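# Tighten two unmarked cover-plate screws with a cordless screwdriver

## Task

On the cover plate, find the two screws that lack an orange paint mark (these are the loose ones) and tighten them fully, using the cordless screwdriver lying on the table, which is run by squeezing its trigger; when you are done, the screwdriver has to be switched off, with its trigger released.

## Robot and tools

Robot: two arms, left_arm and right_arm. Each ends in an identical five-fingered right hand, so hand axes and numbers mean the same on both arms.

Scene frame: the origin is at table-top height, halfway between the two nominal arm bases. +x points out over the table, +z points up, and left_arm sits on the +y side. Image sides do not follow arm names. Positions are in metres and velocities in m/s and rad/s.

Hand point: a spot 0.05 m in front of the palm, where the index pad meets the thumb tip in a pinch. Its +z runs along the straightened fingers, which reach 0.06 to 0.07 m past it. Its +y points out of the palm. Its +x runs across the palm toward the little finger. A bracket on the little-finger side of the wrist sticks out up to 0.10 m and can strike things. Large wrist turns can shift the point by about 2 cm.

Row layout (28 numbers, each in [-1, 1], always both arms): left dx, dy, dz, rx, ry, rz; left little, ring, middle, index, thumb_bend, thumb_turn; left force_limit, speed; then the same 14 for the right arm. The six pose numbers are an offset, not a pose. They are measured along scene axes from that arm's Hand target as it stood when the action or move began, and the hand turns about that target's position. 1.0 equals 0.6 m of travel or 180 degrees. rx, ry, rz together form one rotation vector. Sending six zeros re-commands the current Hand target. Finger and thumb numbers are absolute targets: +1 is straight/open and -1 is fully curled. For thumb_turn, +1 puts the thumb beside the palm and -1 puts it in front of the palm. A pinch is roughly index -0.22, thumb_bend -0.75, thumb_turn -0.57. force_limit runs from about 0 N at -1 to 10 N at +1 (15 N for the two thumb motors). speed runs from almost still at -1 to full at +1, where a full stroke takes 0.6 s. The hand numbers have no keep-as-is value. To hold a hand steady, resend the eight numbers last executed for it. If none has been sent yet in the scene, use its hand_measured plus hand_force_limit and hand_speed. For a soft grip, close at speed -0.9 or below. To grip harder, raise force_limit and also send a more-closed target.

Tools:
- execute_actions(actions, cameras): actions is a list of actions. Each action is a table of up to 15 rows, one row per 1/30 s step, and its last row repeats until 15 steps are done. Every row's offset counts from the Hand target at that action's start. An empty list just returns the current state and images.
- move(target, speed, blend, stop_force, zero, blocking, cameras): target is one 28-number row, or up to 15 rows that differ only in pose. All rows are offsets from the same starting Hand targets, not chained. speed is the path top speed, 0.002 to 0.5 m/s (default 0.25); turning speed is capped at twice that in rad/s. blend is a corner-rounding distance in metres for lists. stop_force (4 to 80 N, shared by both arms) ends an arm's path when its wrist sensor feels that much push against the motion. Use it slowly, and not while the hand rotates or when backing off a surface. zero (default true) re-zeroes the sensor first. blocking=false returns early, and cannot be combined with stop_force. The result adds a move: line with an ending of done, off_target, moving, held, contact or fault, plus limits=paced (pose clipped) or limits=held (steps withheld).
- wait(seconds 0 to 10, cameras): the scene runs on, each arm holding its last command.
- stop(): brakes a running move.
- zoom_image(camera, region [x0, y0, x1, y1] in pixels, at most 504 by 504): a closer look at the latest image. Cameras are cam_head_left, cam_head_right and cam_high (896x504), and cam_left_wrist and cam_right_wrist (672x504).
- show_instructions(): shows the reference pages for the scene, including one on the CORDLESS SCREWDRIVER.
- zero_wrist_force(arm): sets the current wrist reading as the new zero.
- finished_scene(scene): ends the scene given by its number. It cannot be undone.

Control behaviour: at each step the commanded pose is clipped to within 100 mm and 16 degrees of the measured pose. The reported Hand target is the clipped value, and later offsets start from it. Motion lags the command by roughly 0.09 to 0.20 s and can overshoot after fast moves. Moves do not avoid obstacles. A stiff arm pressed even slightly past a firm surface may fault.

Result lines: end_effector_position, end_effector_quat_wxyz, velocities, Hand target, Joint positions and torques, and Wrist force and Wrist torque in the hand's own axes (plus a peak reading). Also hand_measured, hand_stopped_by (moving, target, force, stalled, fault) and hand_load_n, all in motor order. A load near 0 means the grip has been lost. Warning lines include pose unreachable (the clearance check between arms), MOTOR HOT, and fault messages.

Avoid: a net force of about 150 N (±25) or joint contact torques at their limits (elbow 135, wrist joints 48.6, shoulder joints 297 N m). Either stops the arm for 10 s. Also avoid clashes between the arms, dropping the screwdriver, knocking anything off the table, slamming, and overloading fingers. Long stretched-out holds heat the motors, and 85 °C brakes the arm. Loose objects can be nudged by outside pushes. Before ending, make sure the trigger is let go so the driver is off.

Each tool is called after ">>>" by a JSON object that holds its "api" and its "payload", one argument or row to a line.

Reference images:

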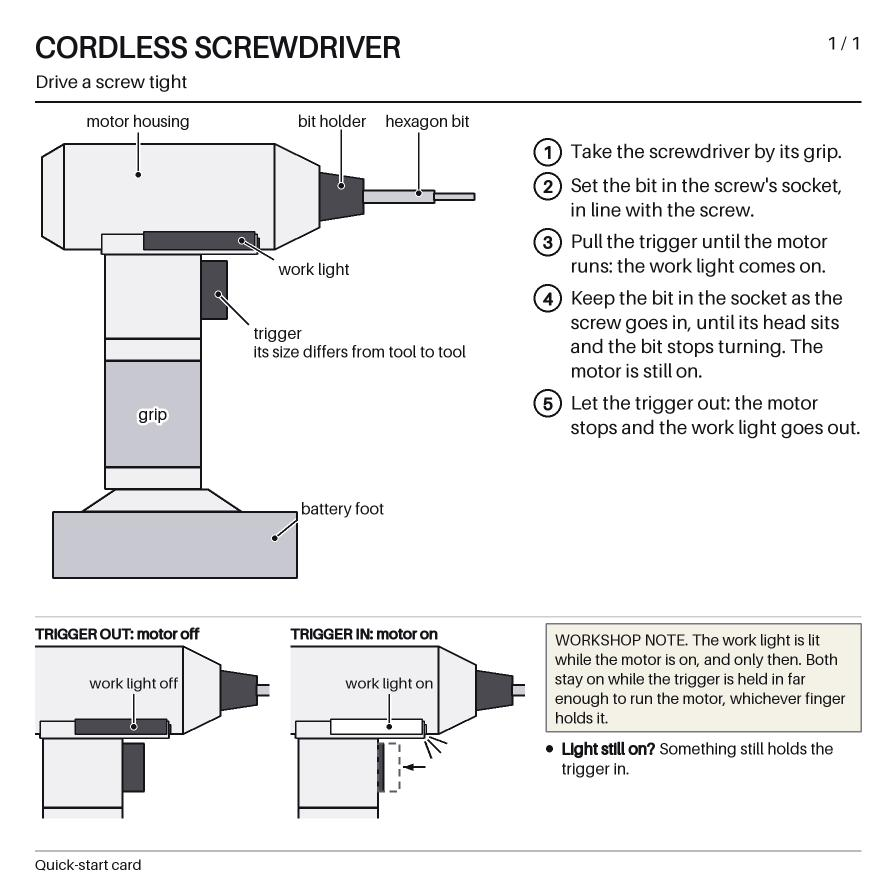

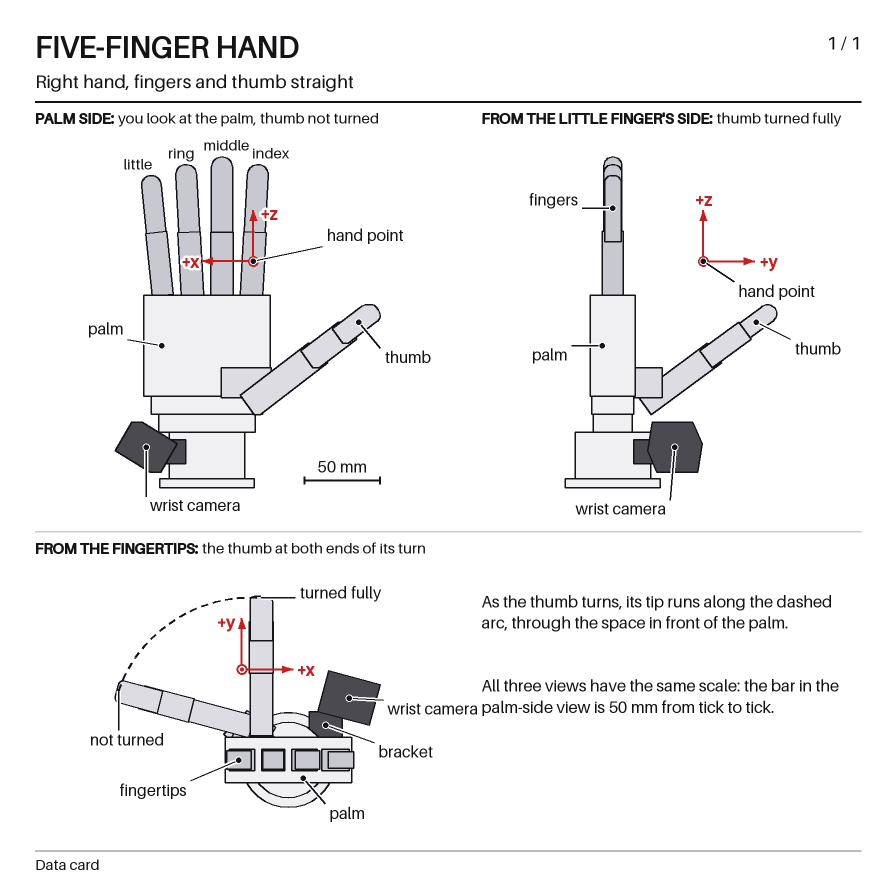

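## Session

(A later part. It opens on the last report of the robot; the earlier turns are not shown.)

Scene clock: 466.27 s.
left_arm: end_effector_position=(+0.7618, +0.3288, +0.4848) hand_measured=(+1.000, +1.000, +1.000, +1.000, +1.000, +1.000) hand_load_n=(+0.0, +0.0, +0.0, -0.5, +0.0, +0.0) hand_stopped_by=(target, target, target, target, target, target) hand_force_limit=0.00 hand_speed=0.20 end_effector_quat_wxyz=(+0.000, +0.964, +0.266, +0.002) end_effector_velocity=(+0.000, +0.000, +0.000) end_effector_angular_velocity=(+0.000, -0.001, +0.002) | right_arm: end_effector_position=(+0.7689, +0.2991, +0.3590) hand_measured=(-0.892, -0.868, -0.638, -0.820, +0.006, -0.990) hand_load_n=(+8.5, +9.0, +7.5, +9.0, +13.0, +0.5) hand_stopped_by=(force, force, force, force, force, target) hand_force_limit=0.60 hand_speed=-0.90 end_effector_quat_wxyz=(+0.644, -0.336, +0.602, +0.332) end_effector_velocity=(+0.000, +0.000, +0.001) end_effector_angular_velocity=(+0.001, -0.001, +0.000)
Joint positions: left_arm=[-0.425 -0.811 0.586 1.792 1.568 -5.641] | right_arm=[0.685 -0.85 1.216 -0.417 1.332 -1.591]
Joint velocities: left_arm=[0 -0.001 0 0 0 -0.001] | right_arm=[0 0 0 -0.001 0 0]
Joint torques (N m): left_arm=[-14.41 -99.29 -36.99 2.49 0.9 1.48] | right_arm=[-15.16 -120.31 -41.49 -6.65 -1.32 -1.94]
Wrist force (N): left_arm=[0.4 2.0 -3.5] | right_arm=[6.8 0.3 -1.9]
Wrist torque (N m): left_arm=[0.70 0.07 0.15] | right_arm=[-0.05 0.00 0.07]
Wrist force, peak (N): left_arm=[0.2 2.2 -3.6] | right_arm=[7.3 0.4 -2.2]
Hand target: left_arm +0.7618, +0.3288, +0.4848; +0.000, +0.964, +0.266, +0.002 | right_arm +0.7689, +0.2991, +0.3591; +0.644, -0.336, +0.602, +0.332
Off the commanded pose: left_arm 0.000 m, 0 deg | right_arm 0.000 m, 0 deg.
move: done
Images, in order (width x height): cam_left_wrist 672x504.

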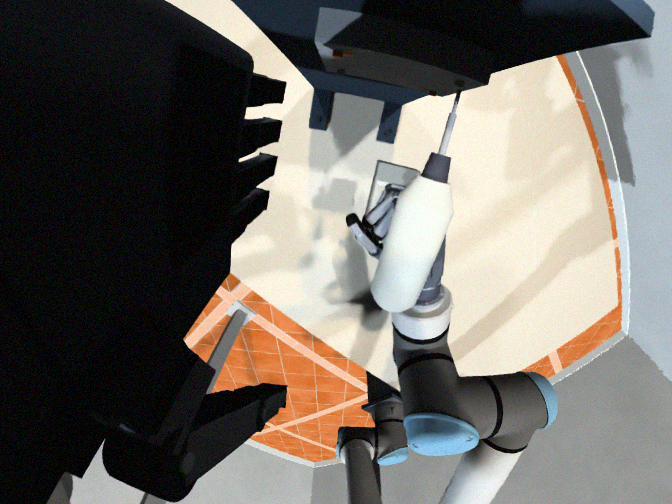

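>>> {"api": "move", "payload": {
  "target": [0,0,0,0,0,0,1,1,1,1,1,1,0,0.2,-0.004285,-0.002575,0,0,0,0,-0.98,-0.98,-0.93,-0.92,-0.97,-0.99,0.6,-0.9],
  "speed": 0.02,
  "cameras": ["cam_left_wrist"]
}}

>>> {"api": "zoom_image", "payload": {
  "camera": "cam_left_wrist",
  "region": [440, 70, 480, 100]
}}

>>> {"api": "move", "payload": {
  "target": [0,0,0,0,0,0,1,1,1,1,1,1,0,0.2,0.002575,-0.004285,0,0,0,0,-0.98,-0.98,-0.93,-0.92,-0.97,-0.99,0.6,-0.9],
  "speed": 0.02,
  "cameras": ["cam_left_wrist"]
}}

>>> {"api": "zoom_image", "payload": {
  "camera": "cam_left_wrist",
  "region": [440, 70, 480, 100]
}}

>>> {"api": "move", "payload": {
  "target": [0,0,0,0,0,0,1,1,1,1,1,1,0,0.2,-0.002575,0.004285,0.005,0,0,0,-0.98,-0.98,-0.93,-0.92,-0.97,-0.99,0.6,-0.9],
  "speed": 0.02,
  "cameras": ["cam_left_wrist"]
}}

>>> {"api": "zoom_image", "payload": {
  "camera": "cam_left_wrist",
  "region": [440, 70, 480, 100]
}}

Scene clock: 468.00 s.
left_arm: end_effector_position=(+0.7618, +0.3288, +0.4848) hand_measured=(+1.000, +1.000, +1.000, +1.000, +1.000, +1.000) hand_load_n=(+0.0, +0.0, +0.0, +0.0, +0.0, +0.0) hand_stopped_by=(target, target, target, target, target, target) hand_force_limit=0.00 hand_speed=0.20 end_effector_quat_wxyz=(+0.000, +0.964, +0.266, +0.002) end_effector_velocity=(+0.000, +0.000, -0.001) end_effector_angular_velocity=(-0.001, +0.001, +0.000) | right_arm: end_effector_position=(+0.7663, +0.2975, +0.3591) hand_measured=(-0.892, -0.868, -0.638, -0.820, +0.006, -0.990) hand_load_n=(+8.5, +9.0, +7.5, +9.0, +13.0, +0.5) hand_stopped_by=(force, force, force, force, force, target) hand_force_limit=0.60 hand_speed=-0.90 end_effector_quat_wxyz=(+0.644, -0.336, +0.602, +0.332) end_effector_velocity=(+0.000, +0.000, +0.002) end_effector_angular_velocity=(+0.001, +0.000, +0.000)
Joint positions: left_arm=[-0.425 -0.811 0.586 1.792 1.568 -5.641] | right_arm=[0.686 -0.855 1.224 -0.42 1.332 -1.591]
Joint velocities: left_arm=[0 0.001 0 0 0.001 0] | right_arm=[0 -0.002 0 0.001 0 0.001]
Joint torques (N m): left_arm=[-11.34 -99.36 -39.29 2.88 1.13 1.72] | right_arm=[14.7 -109.84 -49.66 -5.7 2.08 -2.16]
Wrist force (N): left_arm=[0.0 2.2 -3.0] | right_arm=[7.1 0.0 -2.0]
Wrist torque (N m): left_arm=[0.70 0.12 0.13] | right_arm=[-0.10 -0.06 0.09]
Wrist force, peak (N): left_arm=[0.5 2.2 -3.6] | right_arm=[7.2 -0.1 -2.0]
Hand target: left_arm +0.7618, +0.3288, +0.4848; +0.000, +0.964, +0.266, +0.002 | right_arm +0.7663, +0.2976, +0.3590; +0.644, -0.336, +0.602, +0.332
Off the commanded pose: left_arm 0.000 m, 0 deg | right_arm 0.000 m, 0 deg.
move: done
Images, in order (width x height): cam_left_wrist 672x504.

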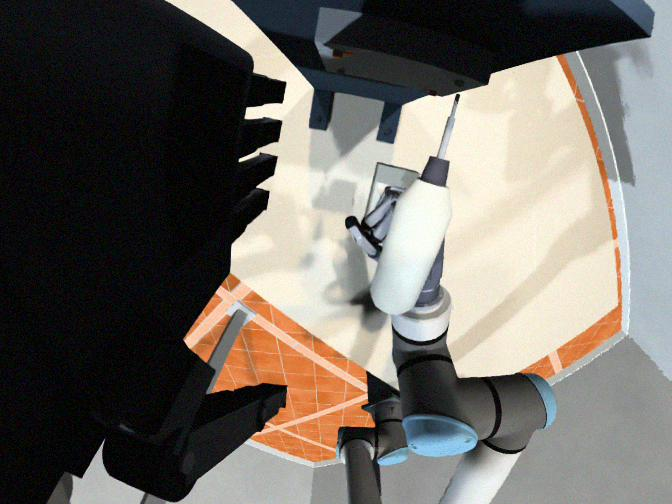

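Scaled by 12.600 from the camera's 672x504 image, which has a finer 960x720 frame.

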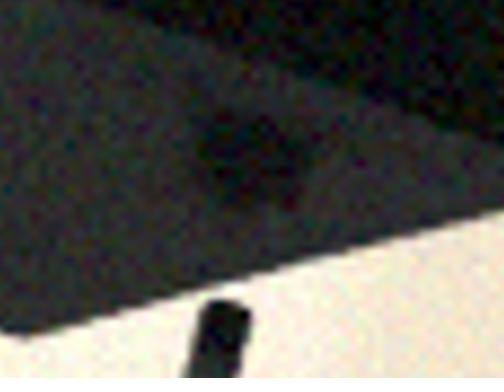

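Scene clock: 468.70 s.
left_arm: end_effector_position=(+0.7618, +0.3288, +0.4848) hand_measured=(+1.000, +1.000, +1.000, +1.000, +1.000, +1.000) hand_load_n=(+0.0, +0.0, -0.5, +0.0, +0.0, +0.0) hand_stopped_by=(target, target, target, target, target, target) hand_force_limit=0.00 hand_speed=0.20 end_effector_quat_wxyz=(+0.000, +0.964, +0.266, +0.002) end_effector_velocity=(+0.000, +0.001, +0.000) end_effector_angular_velocity=(+0.000, +0.001, -0.001) | right_arm: end_effector_position=(+0.7679, +0.2950, +0.3590) hand_measured=(-0.892, -0.868, -0.638, -0.820, +0.006, -0.990) hand_load_n=(+8.5, +9.0, +7.5, +9.0, +13.0, +1.0) hand_stopped_by=(force, force, force, force, force, target) hand_force_limit=0.60 hand_speed=-0.90 end_effector_quat_wxyz=(+0.644, -0.336, +0.602, +0.332) end_effector_velocity=(+0.000, +0.000, +0.000) end_effector_angular_velocity=(+0.000, +0.000, +0.000)
Joint positions: left_arm=[-0.425 -0.811 0.586 1.792 1.568 -5.641] | right_arm=[0.683 -0.857 1.227 -0.422 1.329 -1.591]
Joint velocities: left_arm=[0.001 0 0 0 0 0.002] | right_arm=[0 0 0 -0.001 0 0]
Joint torques (N m): left_arm=[-13.18 -99.98 -40.11 2.78 0.92 1.68] | right_arm=[-6.93 -117.24 -44.33 -6.26 -0.18 1.98]
Wrist force (N): left_arm=[0.6 2.2 -3.1] | right_arm=[6.8 0.2 -2.0]
Wrist torque (N m): left_arm=[0.70 0.03 0.17] | right_arm=[-0.07 0.00 0.07]
Wrist force, peak (N): left_arm=[0.2 2.1 -3.6] | right_arm=[7.2 -0.1 -2.2]
Hand target: left_arm +0.7618, +0.3288, +0.4848; +0.000, +0.964, +0.266, +0.002 | right_arm +0.7679, +0.2950, +0.3590; +0.644, -0.336, +0.602, +0.332
Off the commanded pose: left_arm 0.000 m, 0 deg | right_arm 0.000 m, 0 deg.
move: done
Images, in order (width x height): cam_left_wrist 672x504.

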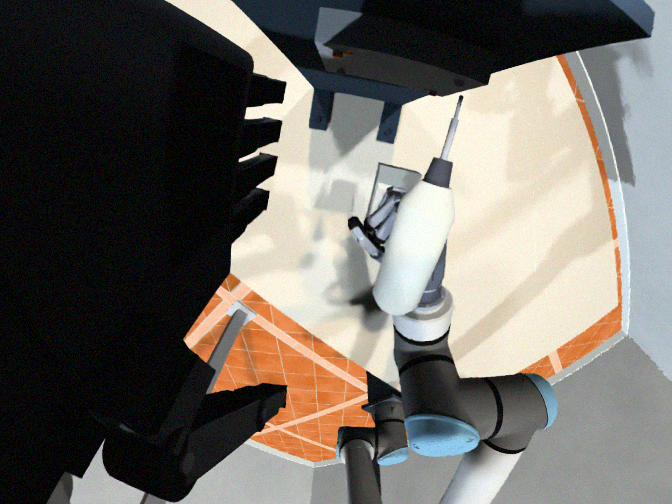

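Scaled by 12.600 from the camera's 672x504 image, which has a finer 960x720 frame.

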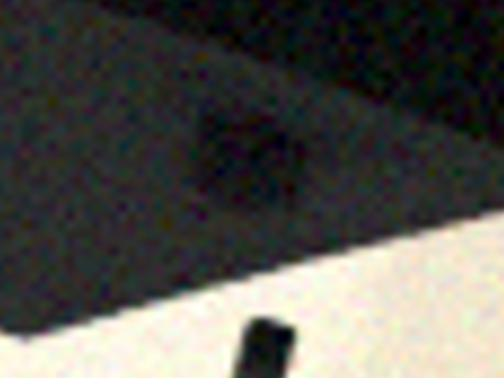

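Scene clock: 469.40 s.
left_arm: end_effector_position=(+0.7618, +0.3288, +0.4848) hand_measured=(+1.000, +1.000, +1.000, +1.000, +1.000, +1.000) hand_load_n=(+0.0, +0.0, +0.0, +0.0, +0.0, +0.0) hand_stopped_by=(target, target, target, target, target, target) hand_force_limit=0.00 hand_speed=0.20 end_effector_quat_wxyz=(+0.000, +0.964, +0.266, +0.002) end_effector_velocity=(+0.000, +0.000, +0.000) end_effector_angular_velocity=(+0.000, +0.000, +0.000) | right_arm: end_effector_position=(+0.7663, +0.2976, +0.3621) hand_measured=(-0.892, -0.868, -0.638, -0.820, +0.006, -0.990) hand_load_n=(+8.5, +9.0, +8.0, +9.5, +13.0, +1.0) hand_stopped_by=(force, force, force, force, force, target) hand_force_limit=0.60 hand_speed=-0.90 end_effector_quat_wxyz=(+0.644, -0.336, +0.602, +0.332) end_effector_velocity=(+0.000, +0.000, -0.002) end_effector_angular_velocity=(-0.001, +0.001, +0.000)
Joint positions: left_arm=[-0.425 -0.811 0.586 1.792 1.568 -5.641] | right_arm=[0.686 -0.857 1.222 -0.416 1.333 -1.591]
Joint velocities: left_arm=[-0.001 0 0 0 0 0] | right_arm=[0 0.001 0 0 0 0]
Joint torques (N m): left_arm=[-13.06 -99.59 -40.29 2.68 0.61 1.36] | right_arm=[6.36 -110.13 -46.06 -3.56 1.18 -1.61]
Wrist force (N): left_arm=[0.1 1.9 -3.2] | right_arm=[6.8 0.1 -2.4]
Wrist torque (N m): left_arm=[0.67 0.10 0.13] | right_arm=[-0.07 0.02 0.07]
Wrist force, peak (N): left_arm=[0.1 2.3 -3.3] | right_arm=[7.2 -0.2 -2.1]
Hand target: left_arm +0.7618, +0.3288, +0.4848; +0.000, +0.964, +0.266, +0.002 | right_arm +0.7663, +0.2976, +0.3620; +0.644, -0.336, +0.602, +0.332
Off the commanded pose: left_arm 0.000 m, 0 deg | right_arm 0.000 m, 0 deg.
move: done
Images, in order (width x height): cam_left_wrist 672x504.

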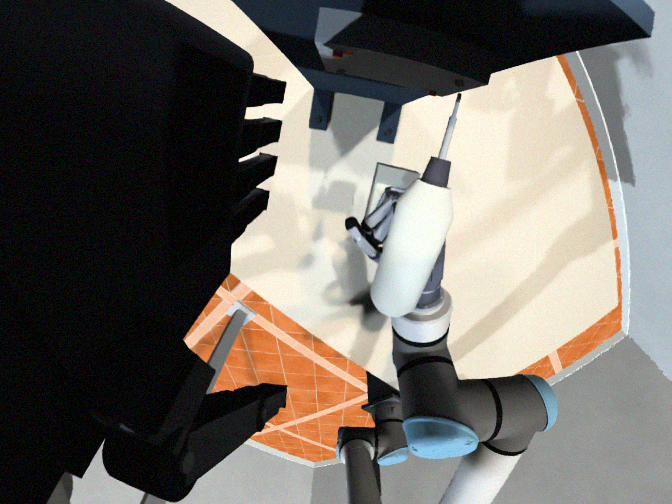

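Scaled by 12.600 from the camera's 672x504 image, which has a finer 960x720 frame.

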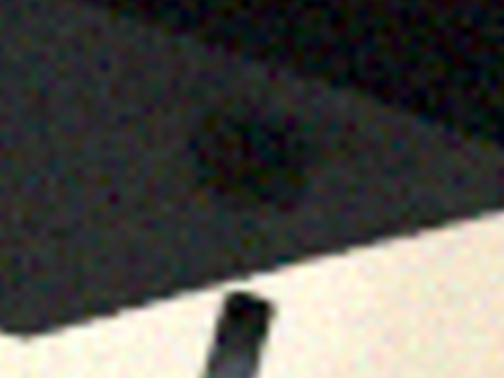

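>>> {"api": "move", "payload": {
  "target": [
    [-0.0392,0.0953,0.0233,-0.0952,-0.0572,0,1,1,1,1,1,1,0,0.2,0,0,-0.005,0,0,0,-0.98,-0.98,-0.93,-0.92,-0.97,-0.99,0.6,-0.9],
    [-0.0392,0.0953,-0.11,-0.0952,-0.0572,0,1,1,1,1,1,1,0,0.2,0,0,-0.005,0,0,0,-0.98,-0.98,-0.93,-0.92,-0.97,-0.99,0.6,-0.9]
  ],
  "speed": 0.15,
  "cameras": ["cam_left_wrist"]
}}

>>> {"api": "zoom_image", "payload": {
  "camera": "cam_left_wrist",
  "region": [508, 105, 548, 135]
}}

>>> {"api": "move", "payload": {
  "target": [0,0,0,0,0,0,1,1,1,1,1,1,0,0.2,0.002575,-0.004285,0,0,0,0,-0.98,-0.98,-0.93,-0.92,-0.97,-0.99,0.6,-0.9],
  "speed": 0.02,
  "cameras": ["cam_left_wrist"]
}}

>>> {"api": "zoom_image", "payload": {
  "camera": "cam_left_wrist",
  "region": [508, 105, 548, 135]
}}

>>> {"api": "move", "payload": {
  "target": [0,0,0,0,0,0,1,1,1,1,1,1,0,0.2,-0.002575,0.004285,0.005,0,0,0,-0.98,-0.98,-0.93,-0.92,-0.97,-0.99,0.6,-0.9],
  "speed": 0.02,
  "cameras": ["cam_left_wrist"]
}}

>>> {"api": "zoom_image", "payload": {
  "camera": "cam_left_wrist",
  "region": [508, 105, 548, 135]
}}

>>> {"api": "move", "payload": {
  "target": [0,0,0,0,0,0,1,1,1,1,1,1,0,0.2,0.004285,0.002575,-0.005,0,0,0,-0.98,-0.98,-0.93,-0.92,-0.97,-0.99,0.6,-0.9],
  "speed": 0.02,
  "cameras": ["cam_left_wrist"]
}}

>>> {"api": "zoom_image", "payload": {
  "camera": "cam_left_wrist",
  "region": [508, 105, 548, 135]
}}

Scene clock: 472.70 s.
left_arm: end_effector_position=(+0.7382, +0.3860, +0.4190) hand_measured=(+1.000, +1.000, +1.000, +1.000, +1.000, +1.000) hand_load_n=(+0.0, +0.0, +0.0, +0.0, +0.0, +0.0) hand_stopped_by=(target, target, target, target, target, target) hand_force_limit=0.00 hand_speed=0.20 end_effector_quat_wxyz=(+0.167, +0.949, +0.262, +0.049) end_effector_velocity=(+0.000, +0.000, +0.000) end_effector_angular_velocity=(+0.000, +0.000, +0.001) | right_arm: end_effector_position=(+0.7663, +0.2976, +0.3590) hand_measured=(-0.892, -0.868, -0.638, -0.820, +0.006, -0.990) hand_load_n=(+8.5, +9.5, +7.5, +9.0, +13.0, +0.5) hand_stopped_by=(force, force, force, force, force, target) hand_force_limit=0.60 hand_speed=-0.90 end_effector_quat_wxyz=(+0.644, -0.336, +0.602, +0.332) end_effector_velocity=(+0.000, +0.000, -0.001) end_effector_angular_velocity=(-0.001, +0.001, -0.001)
Joint positions: left_arm=[-0.299 -1.025 1.067 1.268 1.808 -5.547] | right_arm=[0.686 -0.855 1.224 -0.42 1.332 -1.591]
Joint velocities: left_arm=[0.001 0 0 0 0 -0.001] | right_arm=[0 0.001 0 0.001 0 0]
Joint torques (N m): left_arm=[-14.98 -66.08 -43.98 4.19 1.71 -3.46] | right_arm=[-13.28 -110.02 -46.93 -3.38 -0.2 -1.97]
Wrist force (N): left_arm=[0.4 2.8 -3.0] | right_arm=[7.0 0.4 -2.0]
Wrist torque (N m): left_arm=[0.83 0.05 0.20] | right_arm=[-0.05 -0.03 0.09]
Wrist force, peak (N): left_arm=[0.6 2.8 -4.7] | right_arm=[7.3 0.1 -2.3]
Hand target: left_arm +0.7383, +0.3860, +0.4189; +0.167, +0.949, +0.262, +0.049 | right_arm +0.7663, +0.2976, +0.3590; +0.644, -0.336, +0.602, +0.332
Off the commanded pose: left_arm 0.000 m, 0 deg | right_arm 0.000 m, 0 deg.
move: done
Images, in order (width x height): cam_left_wrist 672x504.

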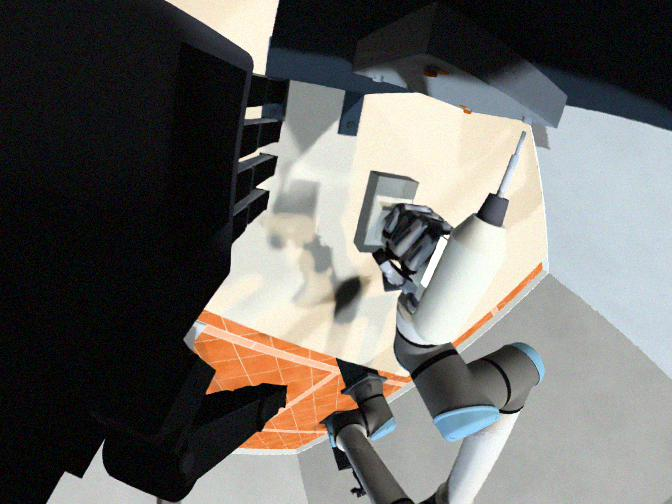

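Scaled by 12.600 from the camera's 672x504 image, which has a finer 960x720 frame.

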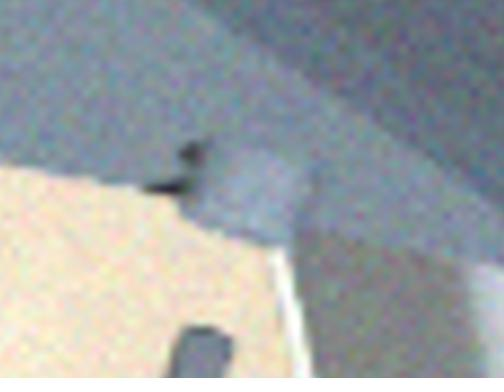

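Scene clock: 473.40 s.
left_arm: end_effector_position=(+0.7383, +0.3860, +0.4189) hand_measured=(+1.000, +1.000, +1.000, +1.000, +1.000, +1.000) hand_load_n=(+0.0, +0.0, +0.0, +0.0, +0.0, +0.0) hand_stopped_by=(target, target, target, target, target, target) hand_force_limit=0.00 hand_speed=0.20 end_effector_quat_wxyz=(+0.167, +0.949, +0.262, +0.049) end_effector_velocity=(+0.000, -0.001, -0.001) end_effector_angular_velocity=(+0.000, +0.001, -0.001) | right_arm: end_effector_position=(+0.7679, +0.2949, +0.3590) hand_measured=(-0.892, -0.868, -0.638, -0.820, +0.006, -0.990) hand_load_n=(+8.5, +9.5, +7.5, +9.0, +13.0, +0.5) hand_stopped_by=(force, force, force, force, force, target) hand_force_limit=0.60 hand_speed=-0.90 end_effector_quat_wxyz=(+0.644, -0.336, +0.602, +0.332) end_effector_velocity=(+0.000, +0.000, +0.002) end_effector_angular_velocity=(+0.001, -0.001, +0.000)
Joint positions: left_arm=[-0.299 -1.025 1.067 1.268 1.808 -5.547] | right_arm=[0.683 -0.857 1.227 -0.422 1.329 -1.591]
Joint velocities: left_arm=[-0.001 0.001 0 0 0 0] | right_arm=[0 -0.001 0 0 0 0]
Joint torques (N m): left_arm=[-12.09 -56.78 -41.91 -0.04 1.47 -0.83] | right_arm=[-5.67 -117.4 -44.15 -6.45 -0.28 1.91]
Wrist force (N): left_arm=[0.5 2.4 -3.0] | right_arm=[7.2 0.0 -1.8]
Wrist torque (N m): left_arm=[0.76 0.04 0.19] | right_arm=[-0.11 -0.06 0.09]
Wrist force, peak (N): left_arm=[0.4 3.1 -3.2] | right_arm=[7.2 0.0 -2.0]
Hand target: left_arm +0.7383, +0.3860, +0.4189; +0.167, +0.949, +0.262, +0.049 | right_arm +0.7679, +0.2950, +0.3590; +0.644, -0.336, +0.602, +0.332
Off the commanded pose: left_arm 0.000 m, 0 deg | right_arm 0.000 m, 0 deg.
move: done
Images, in order (width x height): cam_left_wrist 672x504.

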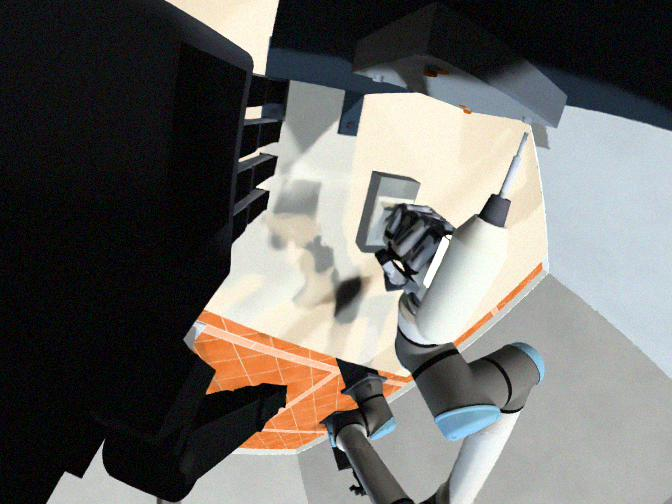

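Scaled by 12.600 from the camera's 672x504 image, which has a finer 960x720 frame.

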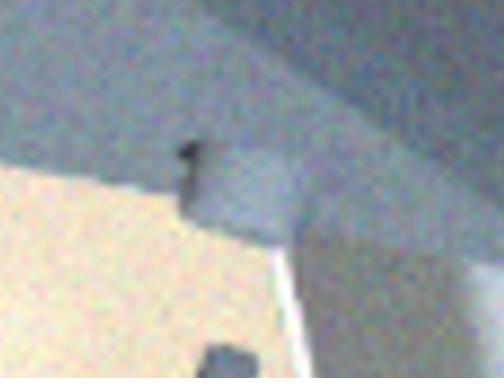

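Scene clock: 474.10 s.
left_arm: end_effector_position=(+0.7383, +0.3860, +0.4189) hand_measured=(+1.000, +1.000, +1.000, +1.000, +1.000, +1.000) hand_load_n=(+0.0, +0.0, +0.0, +0.0, +0.0, +0.0) hand_stopped_by=(target, target, target, target, target, target) hand_force_limit=0.00 hand_speed=0.20 end_effector_quat_wxyz=(+0.167, +0.949, +0.262, +0.049) end_effector_velocity=(+0.000, -0.001, -0.001) end_effector_angular_velocity=(+0.000, +0.000, -0.001) | right_arm: end_effector_position=(+0.7663, +0.2976, +0.3621) hand_measured=(-0.892, -0.868, -0.638, -0.820, +0.006, -0.990) hand_load_n=(+8.5, +9.0, +8.0, +9.0, +13.0, +0.5) hand_stopped_by=(force, force, force, force, force, target) hand_force_limit=0.60 hand_speed=-0.90 end_effector_quat_wxyz=(+0.644, -0.336, +0.602, +0.332) end_effector_velocity=(+0.000, +0.000, -0.001) end_effector_angular_velocity=(-0.001, +0.001, +0.000)
Joint positions: left_arm=[-0.299 -1.025 1.067 1.268 1.808 -5.547] | right_arm=[0.686 -0.857 1.222 -0.416 1.333 -1.591]
Joint velocities: left_arm=[-0.001 0.001 0 0 0.001 0.001] | right_arm=[0 0.001 0 0 0 0]
Joint torques (N m): left_arm=[-14.87 -59.87 -34.07 0.71 1.78 0.64] | right_arm=[7.22 -111.77 -46.02 -3.47 1.32 -1.61]
Wrist force (N): left_arm=[0.5 2.8 -3.3] | right_arm=[7.0 0.3 -2.1]
Wrist torque (N m): left_arm=[0.84 0.05 0.20] | right_arm=[-0.05 -0.03 0.08]
Wrist force, peak (N): left_arm=[0.8 2.9 -3.2] | right_arm=[7.3 0.2 -2.1]
Hand target: left_arm +0.7383, +0.3860, +0.4189; +0.167, +0.949, +0.262, +0.049 | right_arm +0.7663, +0.2976, +0.3620; +0.644, -0.336, +0.602, +0.332
Off the commanded pose: left_arm 0.000 m, 0 deg | right_arm 0.000 m, 0 deg.
move: done
Images, in order (width x height): cam_left_wrist 672x504.

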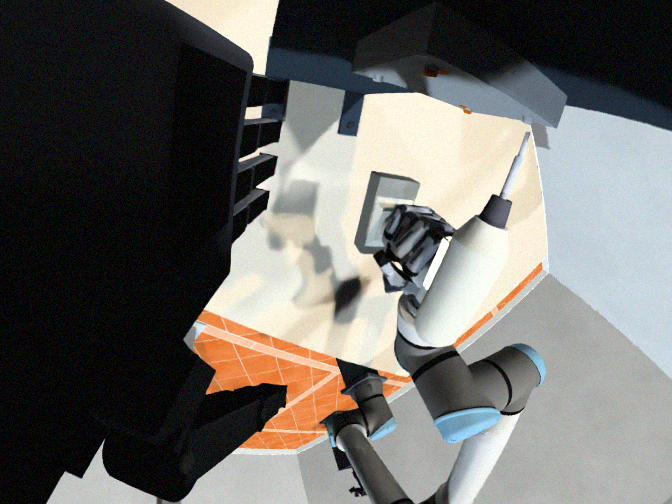

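Scaled by 12.600 from the camera's 672x504 image, which has a finer 960x720 frame.

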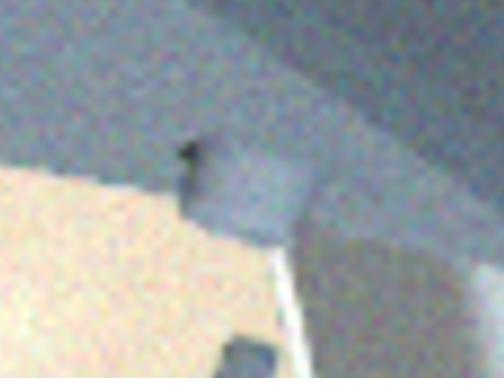

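Scene clock: 474.80 s.
left_arm: end_effector_position=(+0.7383, +0.3860, +0.4189) hand_measured=(+1.000, +1.000, +1.000, +1.000, +1.000, +1.000) hand_load_n=(+0.0, +0.0, +0.0, +0.0, +0.0, +0.0) hand_stopped_by=(target, target, target, target, target, target) hand_force_limit=0.00 hand_speed=0.20 end_effector_quat_wxyz=(+0.167, +0.949, +0.262, +0.049) end_effector_velocity=(+0.000, +0.000, +0.000) end_effector_angular_velocity=(+0.000, +0.000, -0.002) | right_arm: end_effector_position=(+0.7689, +0.2992, +0.3590) hand_measured=(-0.892, -0.868, -0.638, -0.820, +0.006, -0.990) hand_load_n=(+9.0, +9.0, +7.5, +9.0, +13.0, +1.0) hand_stopped_by=(force, force, force, force, force, target) hand_force_limit=0.60 hand_speed=-0.90 end_effector_quat_wxyz=(+0.644, -0.336, +0.602, +0.332) end_effector_velocity=(+0.000, +0.000, +0.000) end_effector_angular_velocity=(+0.000, +0.000, +0.000)
Joint positions: left_arm=[-0.299 -1.025 1.067 1.268 1.808 -5.547] | right_arm=[0.685 -0.85 1.216 -0.417 1.332 -1.591]
Joint velocities: left_arm=[-0.001 0 0 0 0 0.001] | right_arm=[0 0 0 0 0 0]
Joint torques (N m): left_arm=[-11.68 -60.42 -30.15 1 1.54 2.13] | right_arm=[-14.65 -117.75 -46.98 -6.57 -1.02 -1.07]
Wrist force (N): left_arm=[0.3 2.8 -3.1] | right_arm=[6.8 -0.1 -2.1]
Wrist torque (N m): left_arm=[0.84 0.07 0.20] | right_arm=[-0.12 0.00 0.07]
Wrist force, peak (N): left_arm=[0.8 2.6 -3.5] | right_arm=[7.5 0.1 -2.1]
Hand target: left_arm +0.7383, +0.3860, +0.4189; +0.167, +0.949, +0.262, +0.049 | right_arm +0.7689, +0.2991, +0.3591; +0.644, -0.336, +0.602, +0.332
Off the commanded pose: left_arm 0.000 m, 0 deg | right_arm 0.000 m, 0 deg.
move: done
Images, in order (width x height): cam_left_wrist 672x504.

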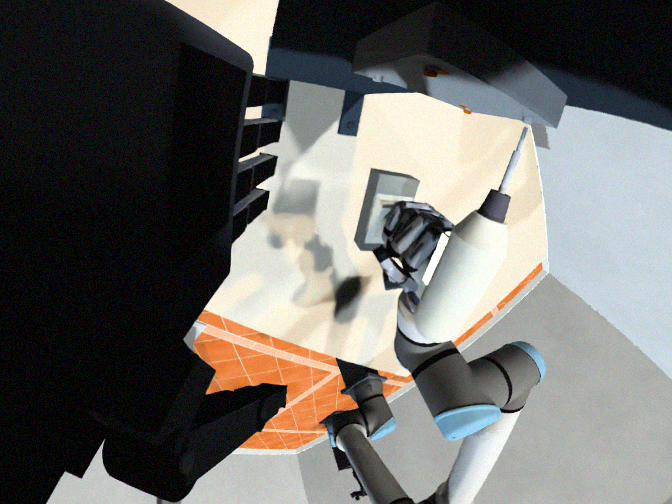

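Scaled by 12.600 from the camera's 672x504 image, which has a finer 960x720 frame.

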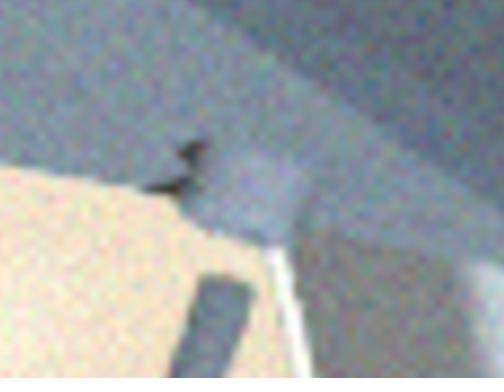

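>>> {"api": "move", "payload": {
  "target": [0,0,0,0,0,0,1,1,1,1,1,1,0,0.2,-0.021553,-0.01266,-0.00167,0,0,0,-0.98,-0.98,-0.93,-0.92,-0.97,-0.99,0.6,-0.9],
  "speed": 0.04,
  "cameras": ["cam_left_wrist"]
}}

>>> {"api": "zoom_image", "payload": {
  "camera": "cam_left_wrist",
  "region": [495, 110, 543, 158]
}}

>>> {"api": "move", "payload": {
  "target": [0,0,0,0,0,0,1,1,1,1,1,1,0,0.2,0.021425,0.012875,0,0,0,0,-0.98,-0.98,-0.93,-0.92,-0.97,-0.99,0.6,-0.9],
  "speed": 0.03,
  "cameras": ["cam_left_wrist"]
}}

>>> {"api": "zoom_image", "payload": {
  "camera": "cam_left_wrist",
  "region": [495, 110, 543, 158]
}}

>>> {"api": "zoom_image", "payload": {
  "camera": "cam_left_wrist",
  "region": [514, 110, 538, 134]
}}

Scene clock: 476.63 s.
left_arm: end_effector_position=(+0.7383, +0.3860, +0.4189) hand_measured=(+1.000, +1.000, +1.000, +1.000, +1.000, +1.000) hand_load_n=(+0.0, +0.0, +0.0, +0.0, +0.0, +0.0) hand_stopped_by=(target, target, target, target, target, target) hand_force_limit=0.00 hand_speed=0.20 end_effector_quat_wxyz=(+0.167, +0.949, +0.262, +0.049) end_effector_velocity=(+0.000, +0.001, +0.000) end_effector_angular_velocity=(+0.000, +0.001, +0.002) | right_arm: end_effector_position=(+0.7559, +0.2915, +0.3581) hand_measured=(-0.892, -0.868, -0.638, -0.820, +0.006, -0.990) hand_load_n=(+8.5, +9.0, +7.5, +9.5, +13.0, +0.5) hand_stopped_by=(force, force, force, force, force, target) hand_force_limit=0.60 hand_speed=-0.90 end_effector_quat_wxyz=(+0.644, -0.336, +0.602, +0.332) end_effector_velocity=(+0.001, +0.001, -0.001) end_effector_angular_velocity=(-0.001, +0.001, +0.000)
Joint positions: left_arm=[-0.299 -1.025 1.067 1.268 1.808 -5.547] | right_arm=[0.689 -0.872 1.257 -0.435 1.335 -1.592]
Joint velocities: left_arm=[0.001 0 0 0 0 -0.001] | right_arm=[0 0.003 -0.003 0.002 0 0]
Joint torques (N m): left_arm=[-11.11 -59.28 -28.27 1.85 1.64 3.09] | right_arm=[4.85 -100.45 -50.52 -1.96 0.84 -1.98]
Wrist force (N): left_arm=[0.6 2.5 -3.5] | right_arm=[7.2 -0.2 -2.3]
Wrist torque (N m): left_arm=[0.82 0.04 0.20] | right_arm=[-0.11 -0.07 0.09]
Wrist force, peak (N): left_arm=[0.8 2.6 -3.6] | right_arm=[7.4 0.3 -2.1]
Hand target: left_arm +0.7383, +0.3860, +0.4189; +0.167, +0.949, +0.262, +0.049 | right_arm +0.7560, +0.2915, +0.3580; +0.644, -0.336, +0.602, +0.332
Off the commanded pose: left_arm 0.000 m, 0 deg | right_arm 0.000 m, 0 deg.
move: done
Images, in order (width x height): cam_left_wrist 672x504.

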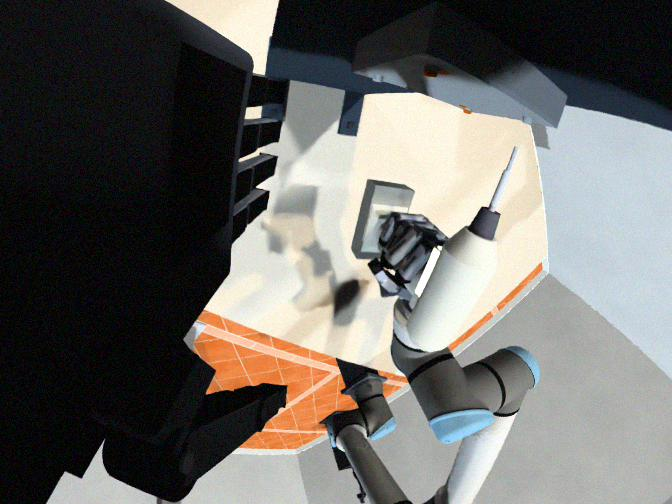

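Scaled by 10.500 from the camera's 672x504 image, which has a finer 960x720 frame.

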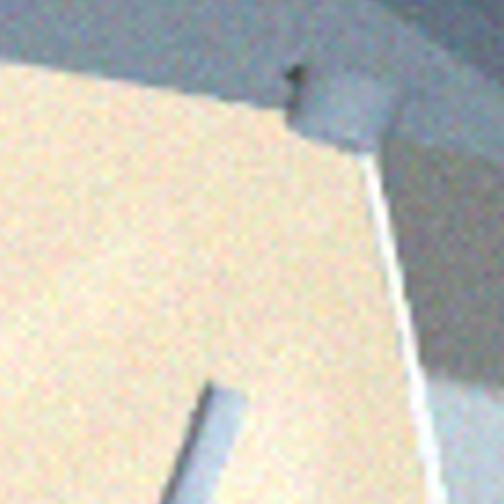

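Scene clock: 477.43 s.
left_arm: end_effector_position=(+0.7383, +0.3860, +0.4189) hand_measured=(+1.000, +1.000, +1.000, +1.000, +1.000, +1.000) hand_load_n=(+0.0, +0.0, +0.0, +0.0, +0.0, +0.0) hand_stopped_by=(target, target, target, target, target, target) hand_force_limit=0.00 hand_speed=0.20 end_effector_quat_wxyz=(+0.167, +0.949, +0.262, +0.049) end_effector_velocity=(+0.000, +0.000, +0.000) end_effector_angular_velocity=(-0.001, +0.000, +0.002) | right_arm: end_effector_position=(+0.7689, +0.2992, +0.3580) hand_measured=(-0.892, -0.868, -0.638, -0.820, +0.006, -0.990) hand_load_n=(+8.5, +9.5, +8.0, +9.0, +13.0, +0.5) hand_stopped_by=(force, force, force, force, force, target) hand_force_limit=0.60 hand_speed=-0.90 end_effector_quat_wxyz=(+0.644, -0.336, +0.602, +0.332) end_effector_velocity=(+0.000, -0.001, -0.001) end_effector_angular_velocity=(+0.000, +0.001, +0.000)
Joint positions: left_arm=[-0.299 -1.025 1.067 1.268 1.808 -5.547] | right_arm=[0.685 -0.849 1.217 -0.418 1.332 -1.591]
Joint velocities: left_arm=[0 0 0 0 0 -0.002] | right_arm=[0 -0.001 0.003 -0.001 0 0]
Joint torques (N m): left_arm=[-12.86 -58.96 -28.34 2.64 2.08 2.63] | right_arm=[-3.99 -121.43 -40.93 -7.09 0.19 1.98]
Wrist force (N): left_arm=[0.3 2.7 -2.7] | right_arm=[6.5 0.2 -2.3]
Wrist torque (N m): left_arm=[0.80 0.06 0.19] | right_arm=[-0.05 0.06 0.05]
Wrist force, peak (N): left_arm=[0.7 2.7 -3.5] | right_arm=[6.9 0.2 -2.6]
Hand target: left_arm +0.7383, +0.3860, +0.4189; +0.167, +0.949, +0.262, +0.049 | right_arm +0.7688, +0.2992, +0.3581; +0.644, -0.336, +0.602, +0.332
Off the commanded pose: left_arm 0.000 m, 0 deg | right_arm 0.000 m, 0 deg.
move: done
Images, in order (width x height): cam_left_wrist 672x504.

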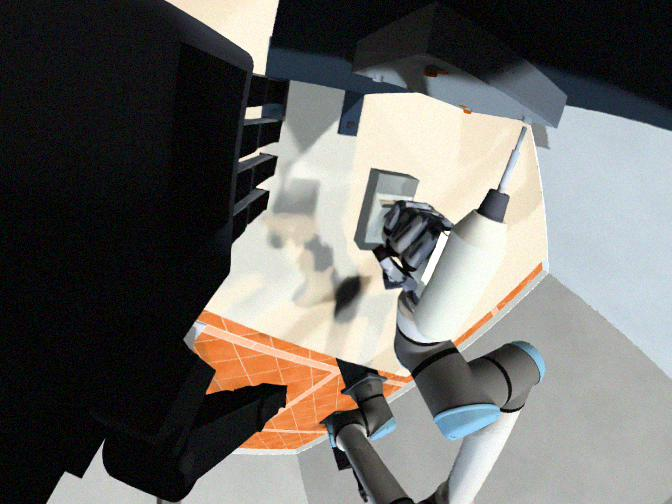

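Scaled by 10.500 from the camera's 672x504 image, which has a finer 960x720 frame.

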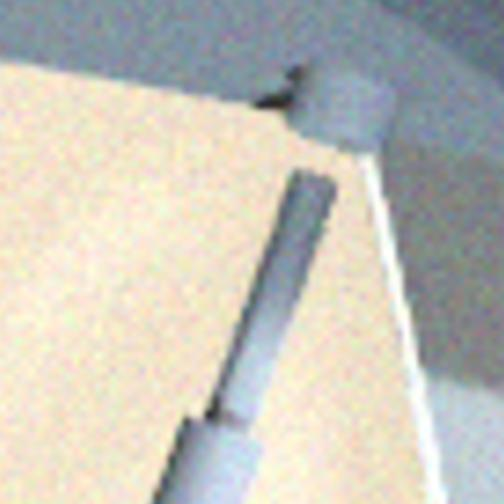

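Scaled by 21.000 from the camera's 672x504 image, which has a finer 960x720 frame.

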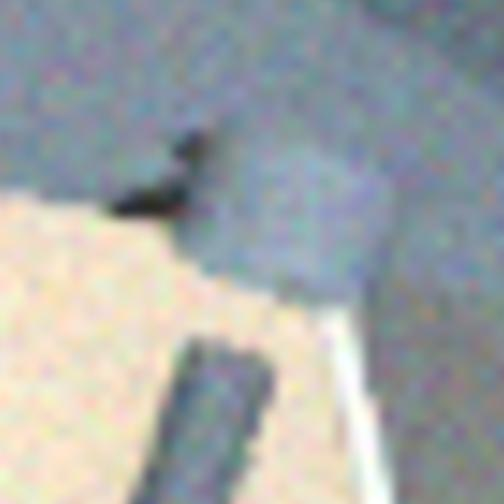

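>>> {"api": "move", "payload": {
  "target": [0,0,0,0,0,0,1,1,1,1,1,1,0,0.2,-0.02918,0.04856,0,0,0,0,-0.98,-0.98,-0.93,-0.92,-0.97,-0.99,0.6,-0.9],
  "speed": 0.05,
  "cameras": ["cam_left_wrist"]
}}

>>> {"api": "move", "payload": {
  "target": [0,0,0,0,0,0,1,1,1,1,1,1,0,0.2,0.02142,0.012875,0,0,0,0,-0.98,-0.98,-0.93,-0.92,-0.97,-0.99,0.6,-0.9],
  "speed": 0.007,
  "stop_force": 6,
  "cameras": ["cam_left_wrist"]
}}

Scene clock: 478.80 s.
left_arm: end_effector_position=(+0.7383, +0.3860, +0.4189) hand_measured=(+1.000, +1.000, +1.000, +1.000, +1.000, +1.000) hand_load_n=(+0.0, +0.0, +0.0, +0.0, +0.0, +0.0) hand_stopped_by=(target, target, target, target, target, target) hand_force_limit=0.00 hand_speed=0.20 end_effector_quat_wxyz=(+0.167, +0.949, +0.262, +0.049) end_effector_velocity=(+0.000, +0.000, +0.000) end_effector_angular_velocity=(+0.000, +0.000, +0.000) | right_arm: end_effector_position=(+0.7512, +0.3286, +0.3580) hand_measured=(-0.892, -0.868, -0.638, -0.820, +0.006, -0.990) hand_load_n=(+8.5, +9.5, +7.5, +9.5, +13.0, +1.0) hand_stopped_by=(force, force, force, force, force, target) hand_force_limit=0.60 hand_speed=-0.90 end_effector_quat_wxyz=(+0.644, -0.336, +0.602, +0.332) end_effector_velocity=(+0.001, -0.003, +0.001) end_effector_angular_velocity=(-0.001, +0.001, +0.000)
Joint positions: left_arm=[-0.299 -1.025 1.067 1.268 1.808 -5.547] | right_arm=[0.72 -0.827 1.177 -0.4 1.367 -1.593]
Joint velocities: left_arm=[0 0 0 0 0 0] | right_arm=[-0.003 -0.004 0.004 0.001 -0.003 0]
Joint torques (N m): left_arm=[-10.08 -60.62 -30.82 3.18 1.79 2.56] | right_arm=[-18.13 -127 -40.34 -6.07 -1.33 -1.53]
Wrist force (N): left_arm=[0.4 2.5 -3.0] | right_arm=[7.0 -0.1 -2.2]
Wrist torque (N m): left_arm=[0.80 0.06 0.19] | right_arm=[-0.10 -0.01 0.07]
Wrist force, peak (N): left_arm=[0.5 2.9 -3.4] | right_arm=[7.0 -1.2 -2.5]
Hand target: left_arm +0.7383, +0.3860, +0.4189; +0.167, +0.949, +0.262, +0.049 | right_arm +0.7513, +0.3284, +0.3581; +0.644, -0.336, +0.602, +0.332
Off the commanded pose: left_arm 0.000 m, 0 deg | right_arm 0.000 m, 0 deg.
move: done
Images, in order (width x height): cam_left_wrist 672x504.

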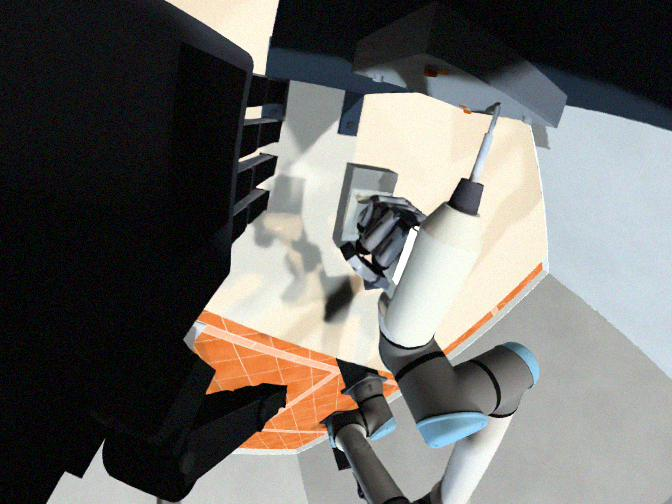

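Scene clock: 480.23 s.
left_arm: end_effector_position=(+0.7383, +0.3860, +0.4189) hand_measured=(+1.000, +1.000, +1.000, +1.000, +1.000, +1.000) hand_load_n=(+0.0, +0.0, +0.0, +0.0, +0.0, +0.5) hand_stopped_by=(target, target, target, target, target, target) hand_force_limit=0.00 hand_speed=0.20 end_effector_quat_wxyz=(+0.167, +0.949, +0.262, +0.049) end_effector_velocity=(+0.000, +0.001, +0.001) end_effector_angular_velocity=(+0.000, +0.000, +0.001) | right_arm: end_effector_position=(+0.7541, +0.3300, +0.3581) hand_measured=(-0.892, -0.868, -0.638, -0.820, +0.006, -0.990) hand_load_n=(+8.5, +9.5, +7.5, +8.5, +13.0, +1.0) hand_stopped_by=(force, force, force, force, force, target) hand_force_limit=0.60 hand_speed=-0.90 end_effector_quat_wxyz=(+0.644, -0.336, +0.602, +0.332) end_effector_velocity=(+0.000, +0.000, -0.001) end_effector_angular_velocity=(-0.001, +0.001, +0.000)
Joint positions: left_arm=[-0.299 -1.025 1.067 1.268 1.808 -5.547] | right_arm=[0.719 -0.822 1.168 -0.397 1.366 -1.593]
Joint velocities: left_arm=[0.001 -0.001 0 0.001 0 0] | right_arm=[0 0.001 0 0 0 0]
Joint torques (N m): left_arm=[-11.28 -59.94 -29.64 4.06 1.89 2.72] | right_arm=[5.76 -124.86 -41.7 -6.43 2.02 -0.22]
Wrist force (N): left_arm=[0.5 2.7 -3.3] | right_arm=[6.8 0.2 -2.0]
Wrist torque (N m): left_arm=[0.82 0.04 0.20] | right_arm=[-0.07 0.01 0.07]
Wrist force, peak (N): left_arm=[0.5 2.6 -3.5] | right_arm=[7.9 5.4 -11.3]
Hand target: left_arm +0.7383, +0.3860, +0.4189; +0.167, +0.949, +0.262, +0.049 | right_arm +0.7540, +0.3300, +0.3581; +0.644, -0.336, +0.602, +0.332
Off the commanded pose: left_arm 0.000 m, 0 deg | right_arm 0.012 m, 0 deg.
move: contact (right_arm)
Images, in order (width x height): cam_left_wrist 672x504.

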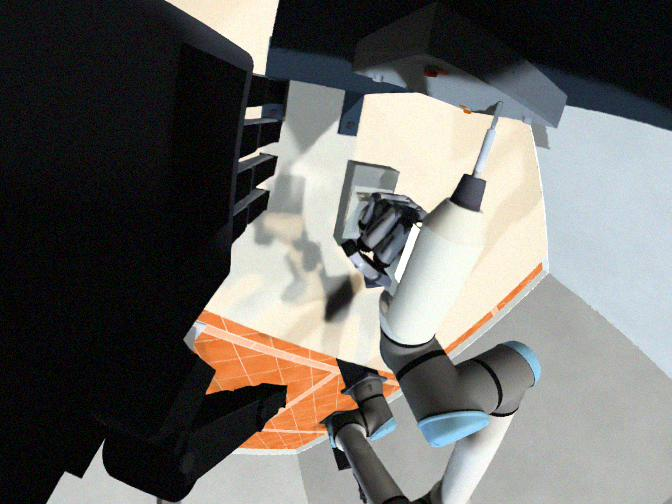

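>>> {"api": "move", "payload": {
  "target": [
    [0,0,0,0,0,0,1,1,1,1,1,1,0,0.2,-0.00857,-0.00515,0,0,0,0,-0.98,-0.98,-0.93,-0.92,-0.97,-0.99,0.6,-0.9],
    [0,0,0,0,0,0,1,1,1,1,1,1,0,0.2,0.0086,-0.03372,-0.0467,0,0,0,-0.98,-0.98,-0.93,-0.92,-0.97,-0.99,0.6,-0.9]
  ],
  "speed": 0.05,
  "cameras": ["cam_left_wrist"]
}}

>>> {"api": "move", "payload": {
  "target": [0,0,0,0,0,0,1,1,1,1,1,1,0,0.2,0.02142,0.012875,0,0,0,0,-0.98,-0.98,-0.93,-0.92,-0.97,-0.99,0.6,-0.9],
  "speed": 0.007,
  "stop_force": 6,
  "cameras": ["cam_left_wrist"]
}}

Scene clock: 481.57 s.
left_arm: end_effector_position=(+0.7383, +0.3860, +0.4189) hand_measured=(+1.000, +1.000, +1.000, +1.000, +1.000, +1.000) hand_load_n=(+0.0, -0.5, +0.0, +0.0, +0.0, +0.5) hand_stopped_by=(target, target, target, target, target, target) hand_force_limit=0.00 hand_speed=0.20 end_effector_quat_wxyz=(+0.167, +0.949, +0.262, +0.049) end_effector_velocity=(+0.000, +0.000, -0.001) end_effector_angular_velocity=(+0.001, +0.001, +0.001) | right_arm: end_effector_position=(+0.7594, +0.3097, +0.3299) hand_measured=(-0.892, -0.868, -0.638, -0.820, +0.006, -0.990) hand_load_n=(+8.5, +9.0, +7.5, +8.5, +13.0, +1.0) hand_stopped_by=(force, force, force, force, force, target) hand_force_limit=0.60 hand_speed=-0.90 end_effector_quat_wxyz=(+0.644, -0.336, +0.602, +0.332) end_effector_velocity=(-0.001, +0.001, +0.005) end_effector_angular_velocity=(+0.002, -0.002, +0.000)
Joint positions: left_arm=[-0.299 -1.025 1.067 1.268 1.808 -5.547] | right_arm=[0.7 -0.827 1.229 -0.453 1.347 -1.592]
Joint velocities: left_arm=[0 0.001 0 0 -0.001 0] | right_arm=[0.001 -0.002 -0.004 0.004 0.001 0]
Joint torques (N m): left_arm=[-9.02 -61.57 -31.6 4.84 1.87 2.44] | right_arm=[17.25 -118.92 -52.78 -1.65 1.71 1.93]
Wrist force (N): left_arm=[0.6 2.8 -3.4] | right_arm=[7.0 0.1 -2.0]
Wrist torque (N m): left_arm=[0.86 0.04 0.21] | right_arm=[-0.07 -0.04 0.07]
Wrist force, peak (N): left_arm=[0.6 2.8 -3.4] | right_arm=[7.9 -0.2 -2.6]
Hand target: left_arm +0.7383, +0.3860, +0.4189; +0.167, +0.949, +0.262, +0.049 | right_arm +0.7592, +0.3098, +0.3300; +0.644, -0.336, +0.602, +0.332
Off the commanded pose: left_arm 0.000 m, 0 deg | right_arm 0.000 m, 0 deg.
move: done
Images, in order (width x height): cam_left_wrist 672x504.

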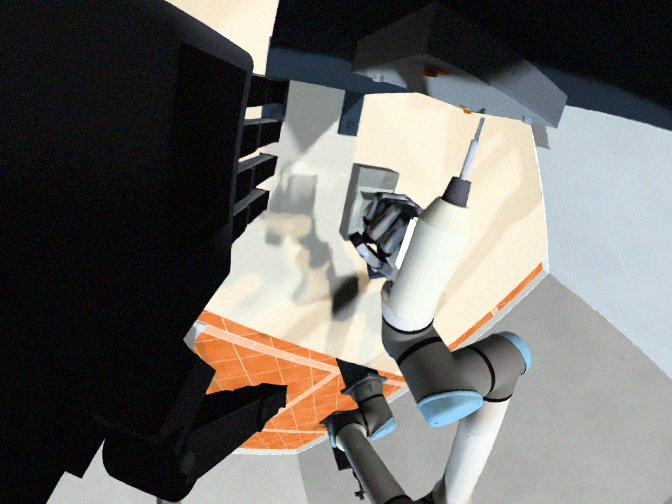

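Scene clock: 483.73 s.
left_arm: end_effector_position=(+0.7383, +0.3860, +0.4189) hand_measured=(+1.000, +1.000, +1.000, +1.000, +1.000, +1.000) hand_load_n=(+0.0, +0.0, +0.0, -0.5, +0.0, +0.0) hand_stopped_by=(target, target, target, target, target, target) hand_force_limit=0.00 hand_speed=0.20 end_effector_quat_wxyz=(+0.167, +0.949, +0.262, +0.049) end_effector_velocity=(+0.000, +0.001, +0.000) end_effector_angular_velocity=(-0.001, +0.000, +0.001) | right_arm: end_effector_position=(+0.7661, +0.3139, +0.3300) hand_measured=(-0.892, -0.868, -0.638, -0.820, +0.006, -0.990) hand_load_n=(+9.0, +9.0, +7.5, +8.0, +13.0, +1.0) hand_stopped_by=(force, force, force, force, force, target) hand_force_limit=0.60 hand_speed=-0.90 end_effector_quat_wxyz=(+0.644, -0.336, +0.602, +0.332) end_effector_velocity=(+0.000, +0.000, +0.001) end_effector_angular_velocity=(+0.000, -0.001, +0.000)
Joint positions: left_arm=[-0.299 -1.025 1.067 1.268 1.808 -5.547] | right_arm=[0.699 -0.815 1.207 -0.444 1.345 -1.592]
Joint velocities: left_arm=[0.001 0 0 0 0.001 0] | right_arm=[0 0 0 -0.001 0 0]
Joint torques (N m): left_arm=[-6.37 -60.45 -32.95 6.02 1.43 2.74] | right_arm=[2.2 -125.26 -42.67 -6.64 2.64 2.12]
Wrist force (N): left_arm=[0.7 2.7 -3.0] | right_arm=[7.5 1.2 -3.6]
Wrist torque (N m): left_arm=[0.82 0.02 0.21] | right_arm=[-0.09 -0.06 0.08]
Wrist force, peak (N): left_arm=[0.5 2.6 -3.7] | right_arm=[7.6 6.0 -12.6]
Hand target: left_arm +0.7383, +0.3860, +0.4189; +0.167, +0.949, +0.262, +0.049 | right_arm +0.7661, +0.3140, +0.3300; +0.644, -0.336, +0.602, +0.332
Off the commanded pose: left_arm 0.000 m, 0 deg | right_arm 0.007 m, 0 deg.
move: contact (right_arm)
Images, in order (width x height): cam_left_wrist 672x504.

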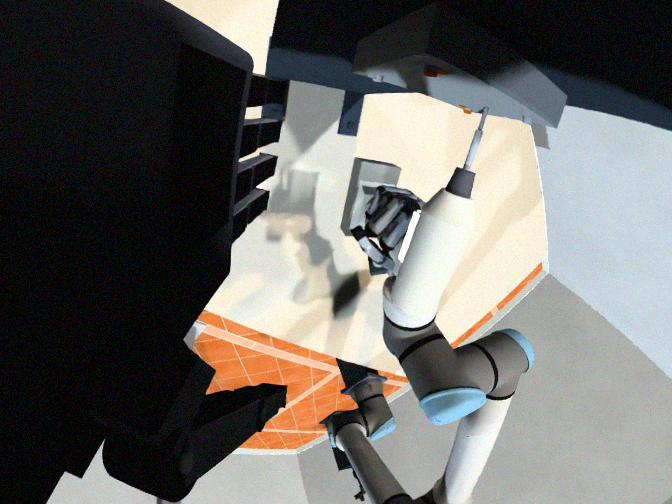

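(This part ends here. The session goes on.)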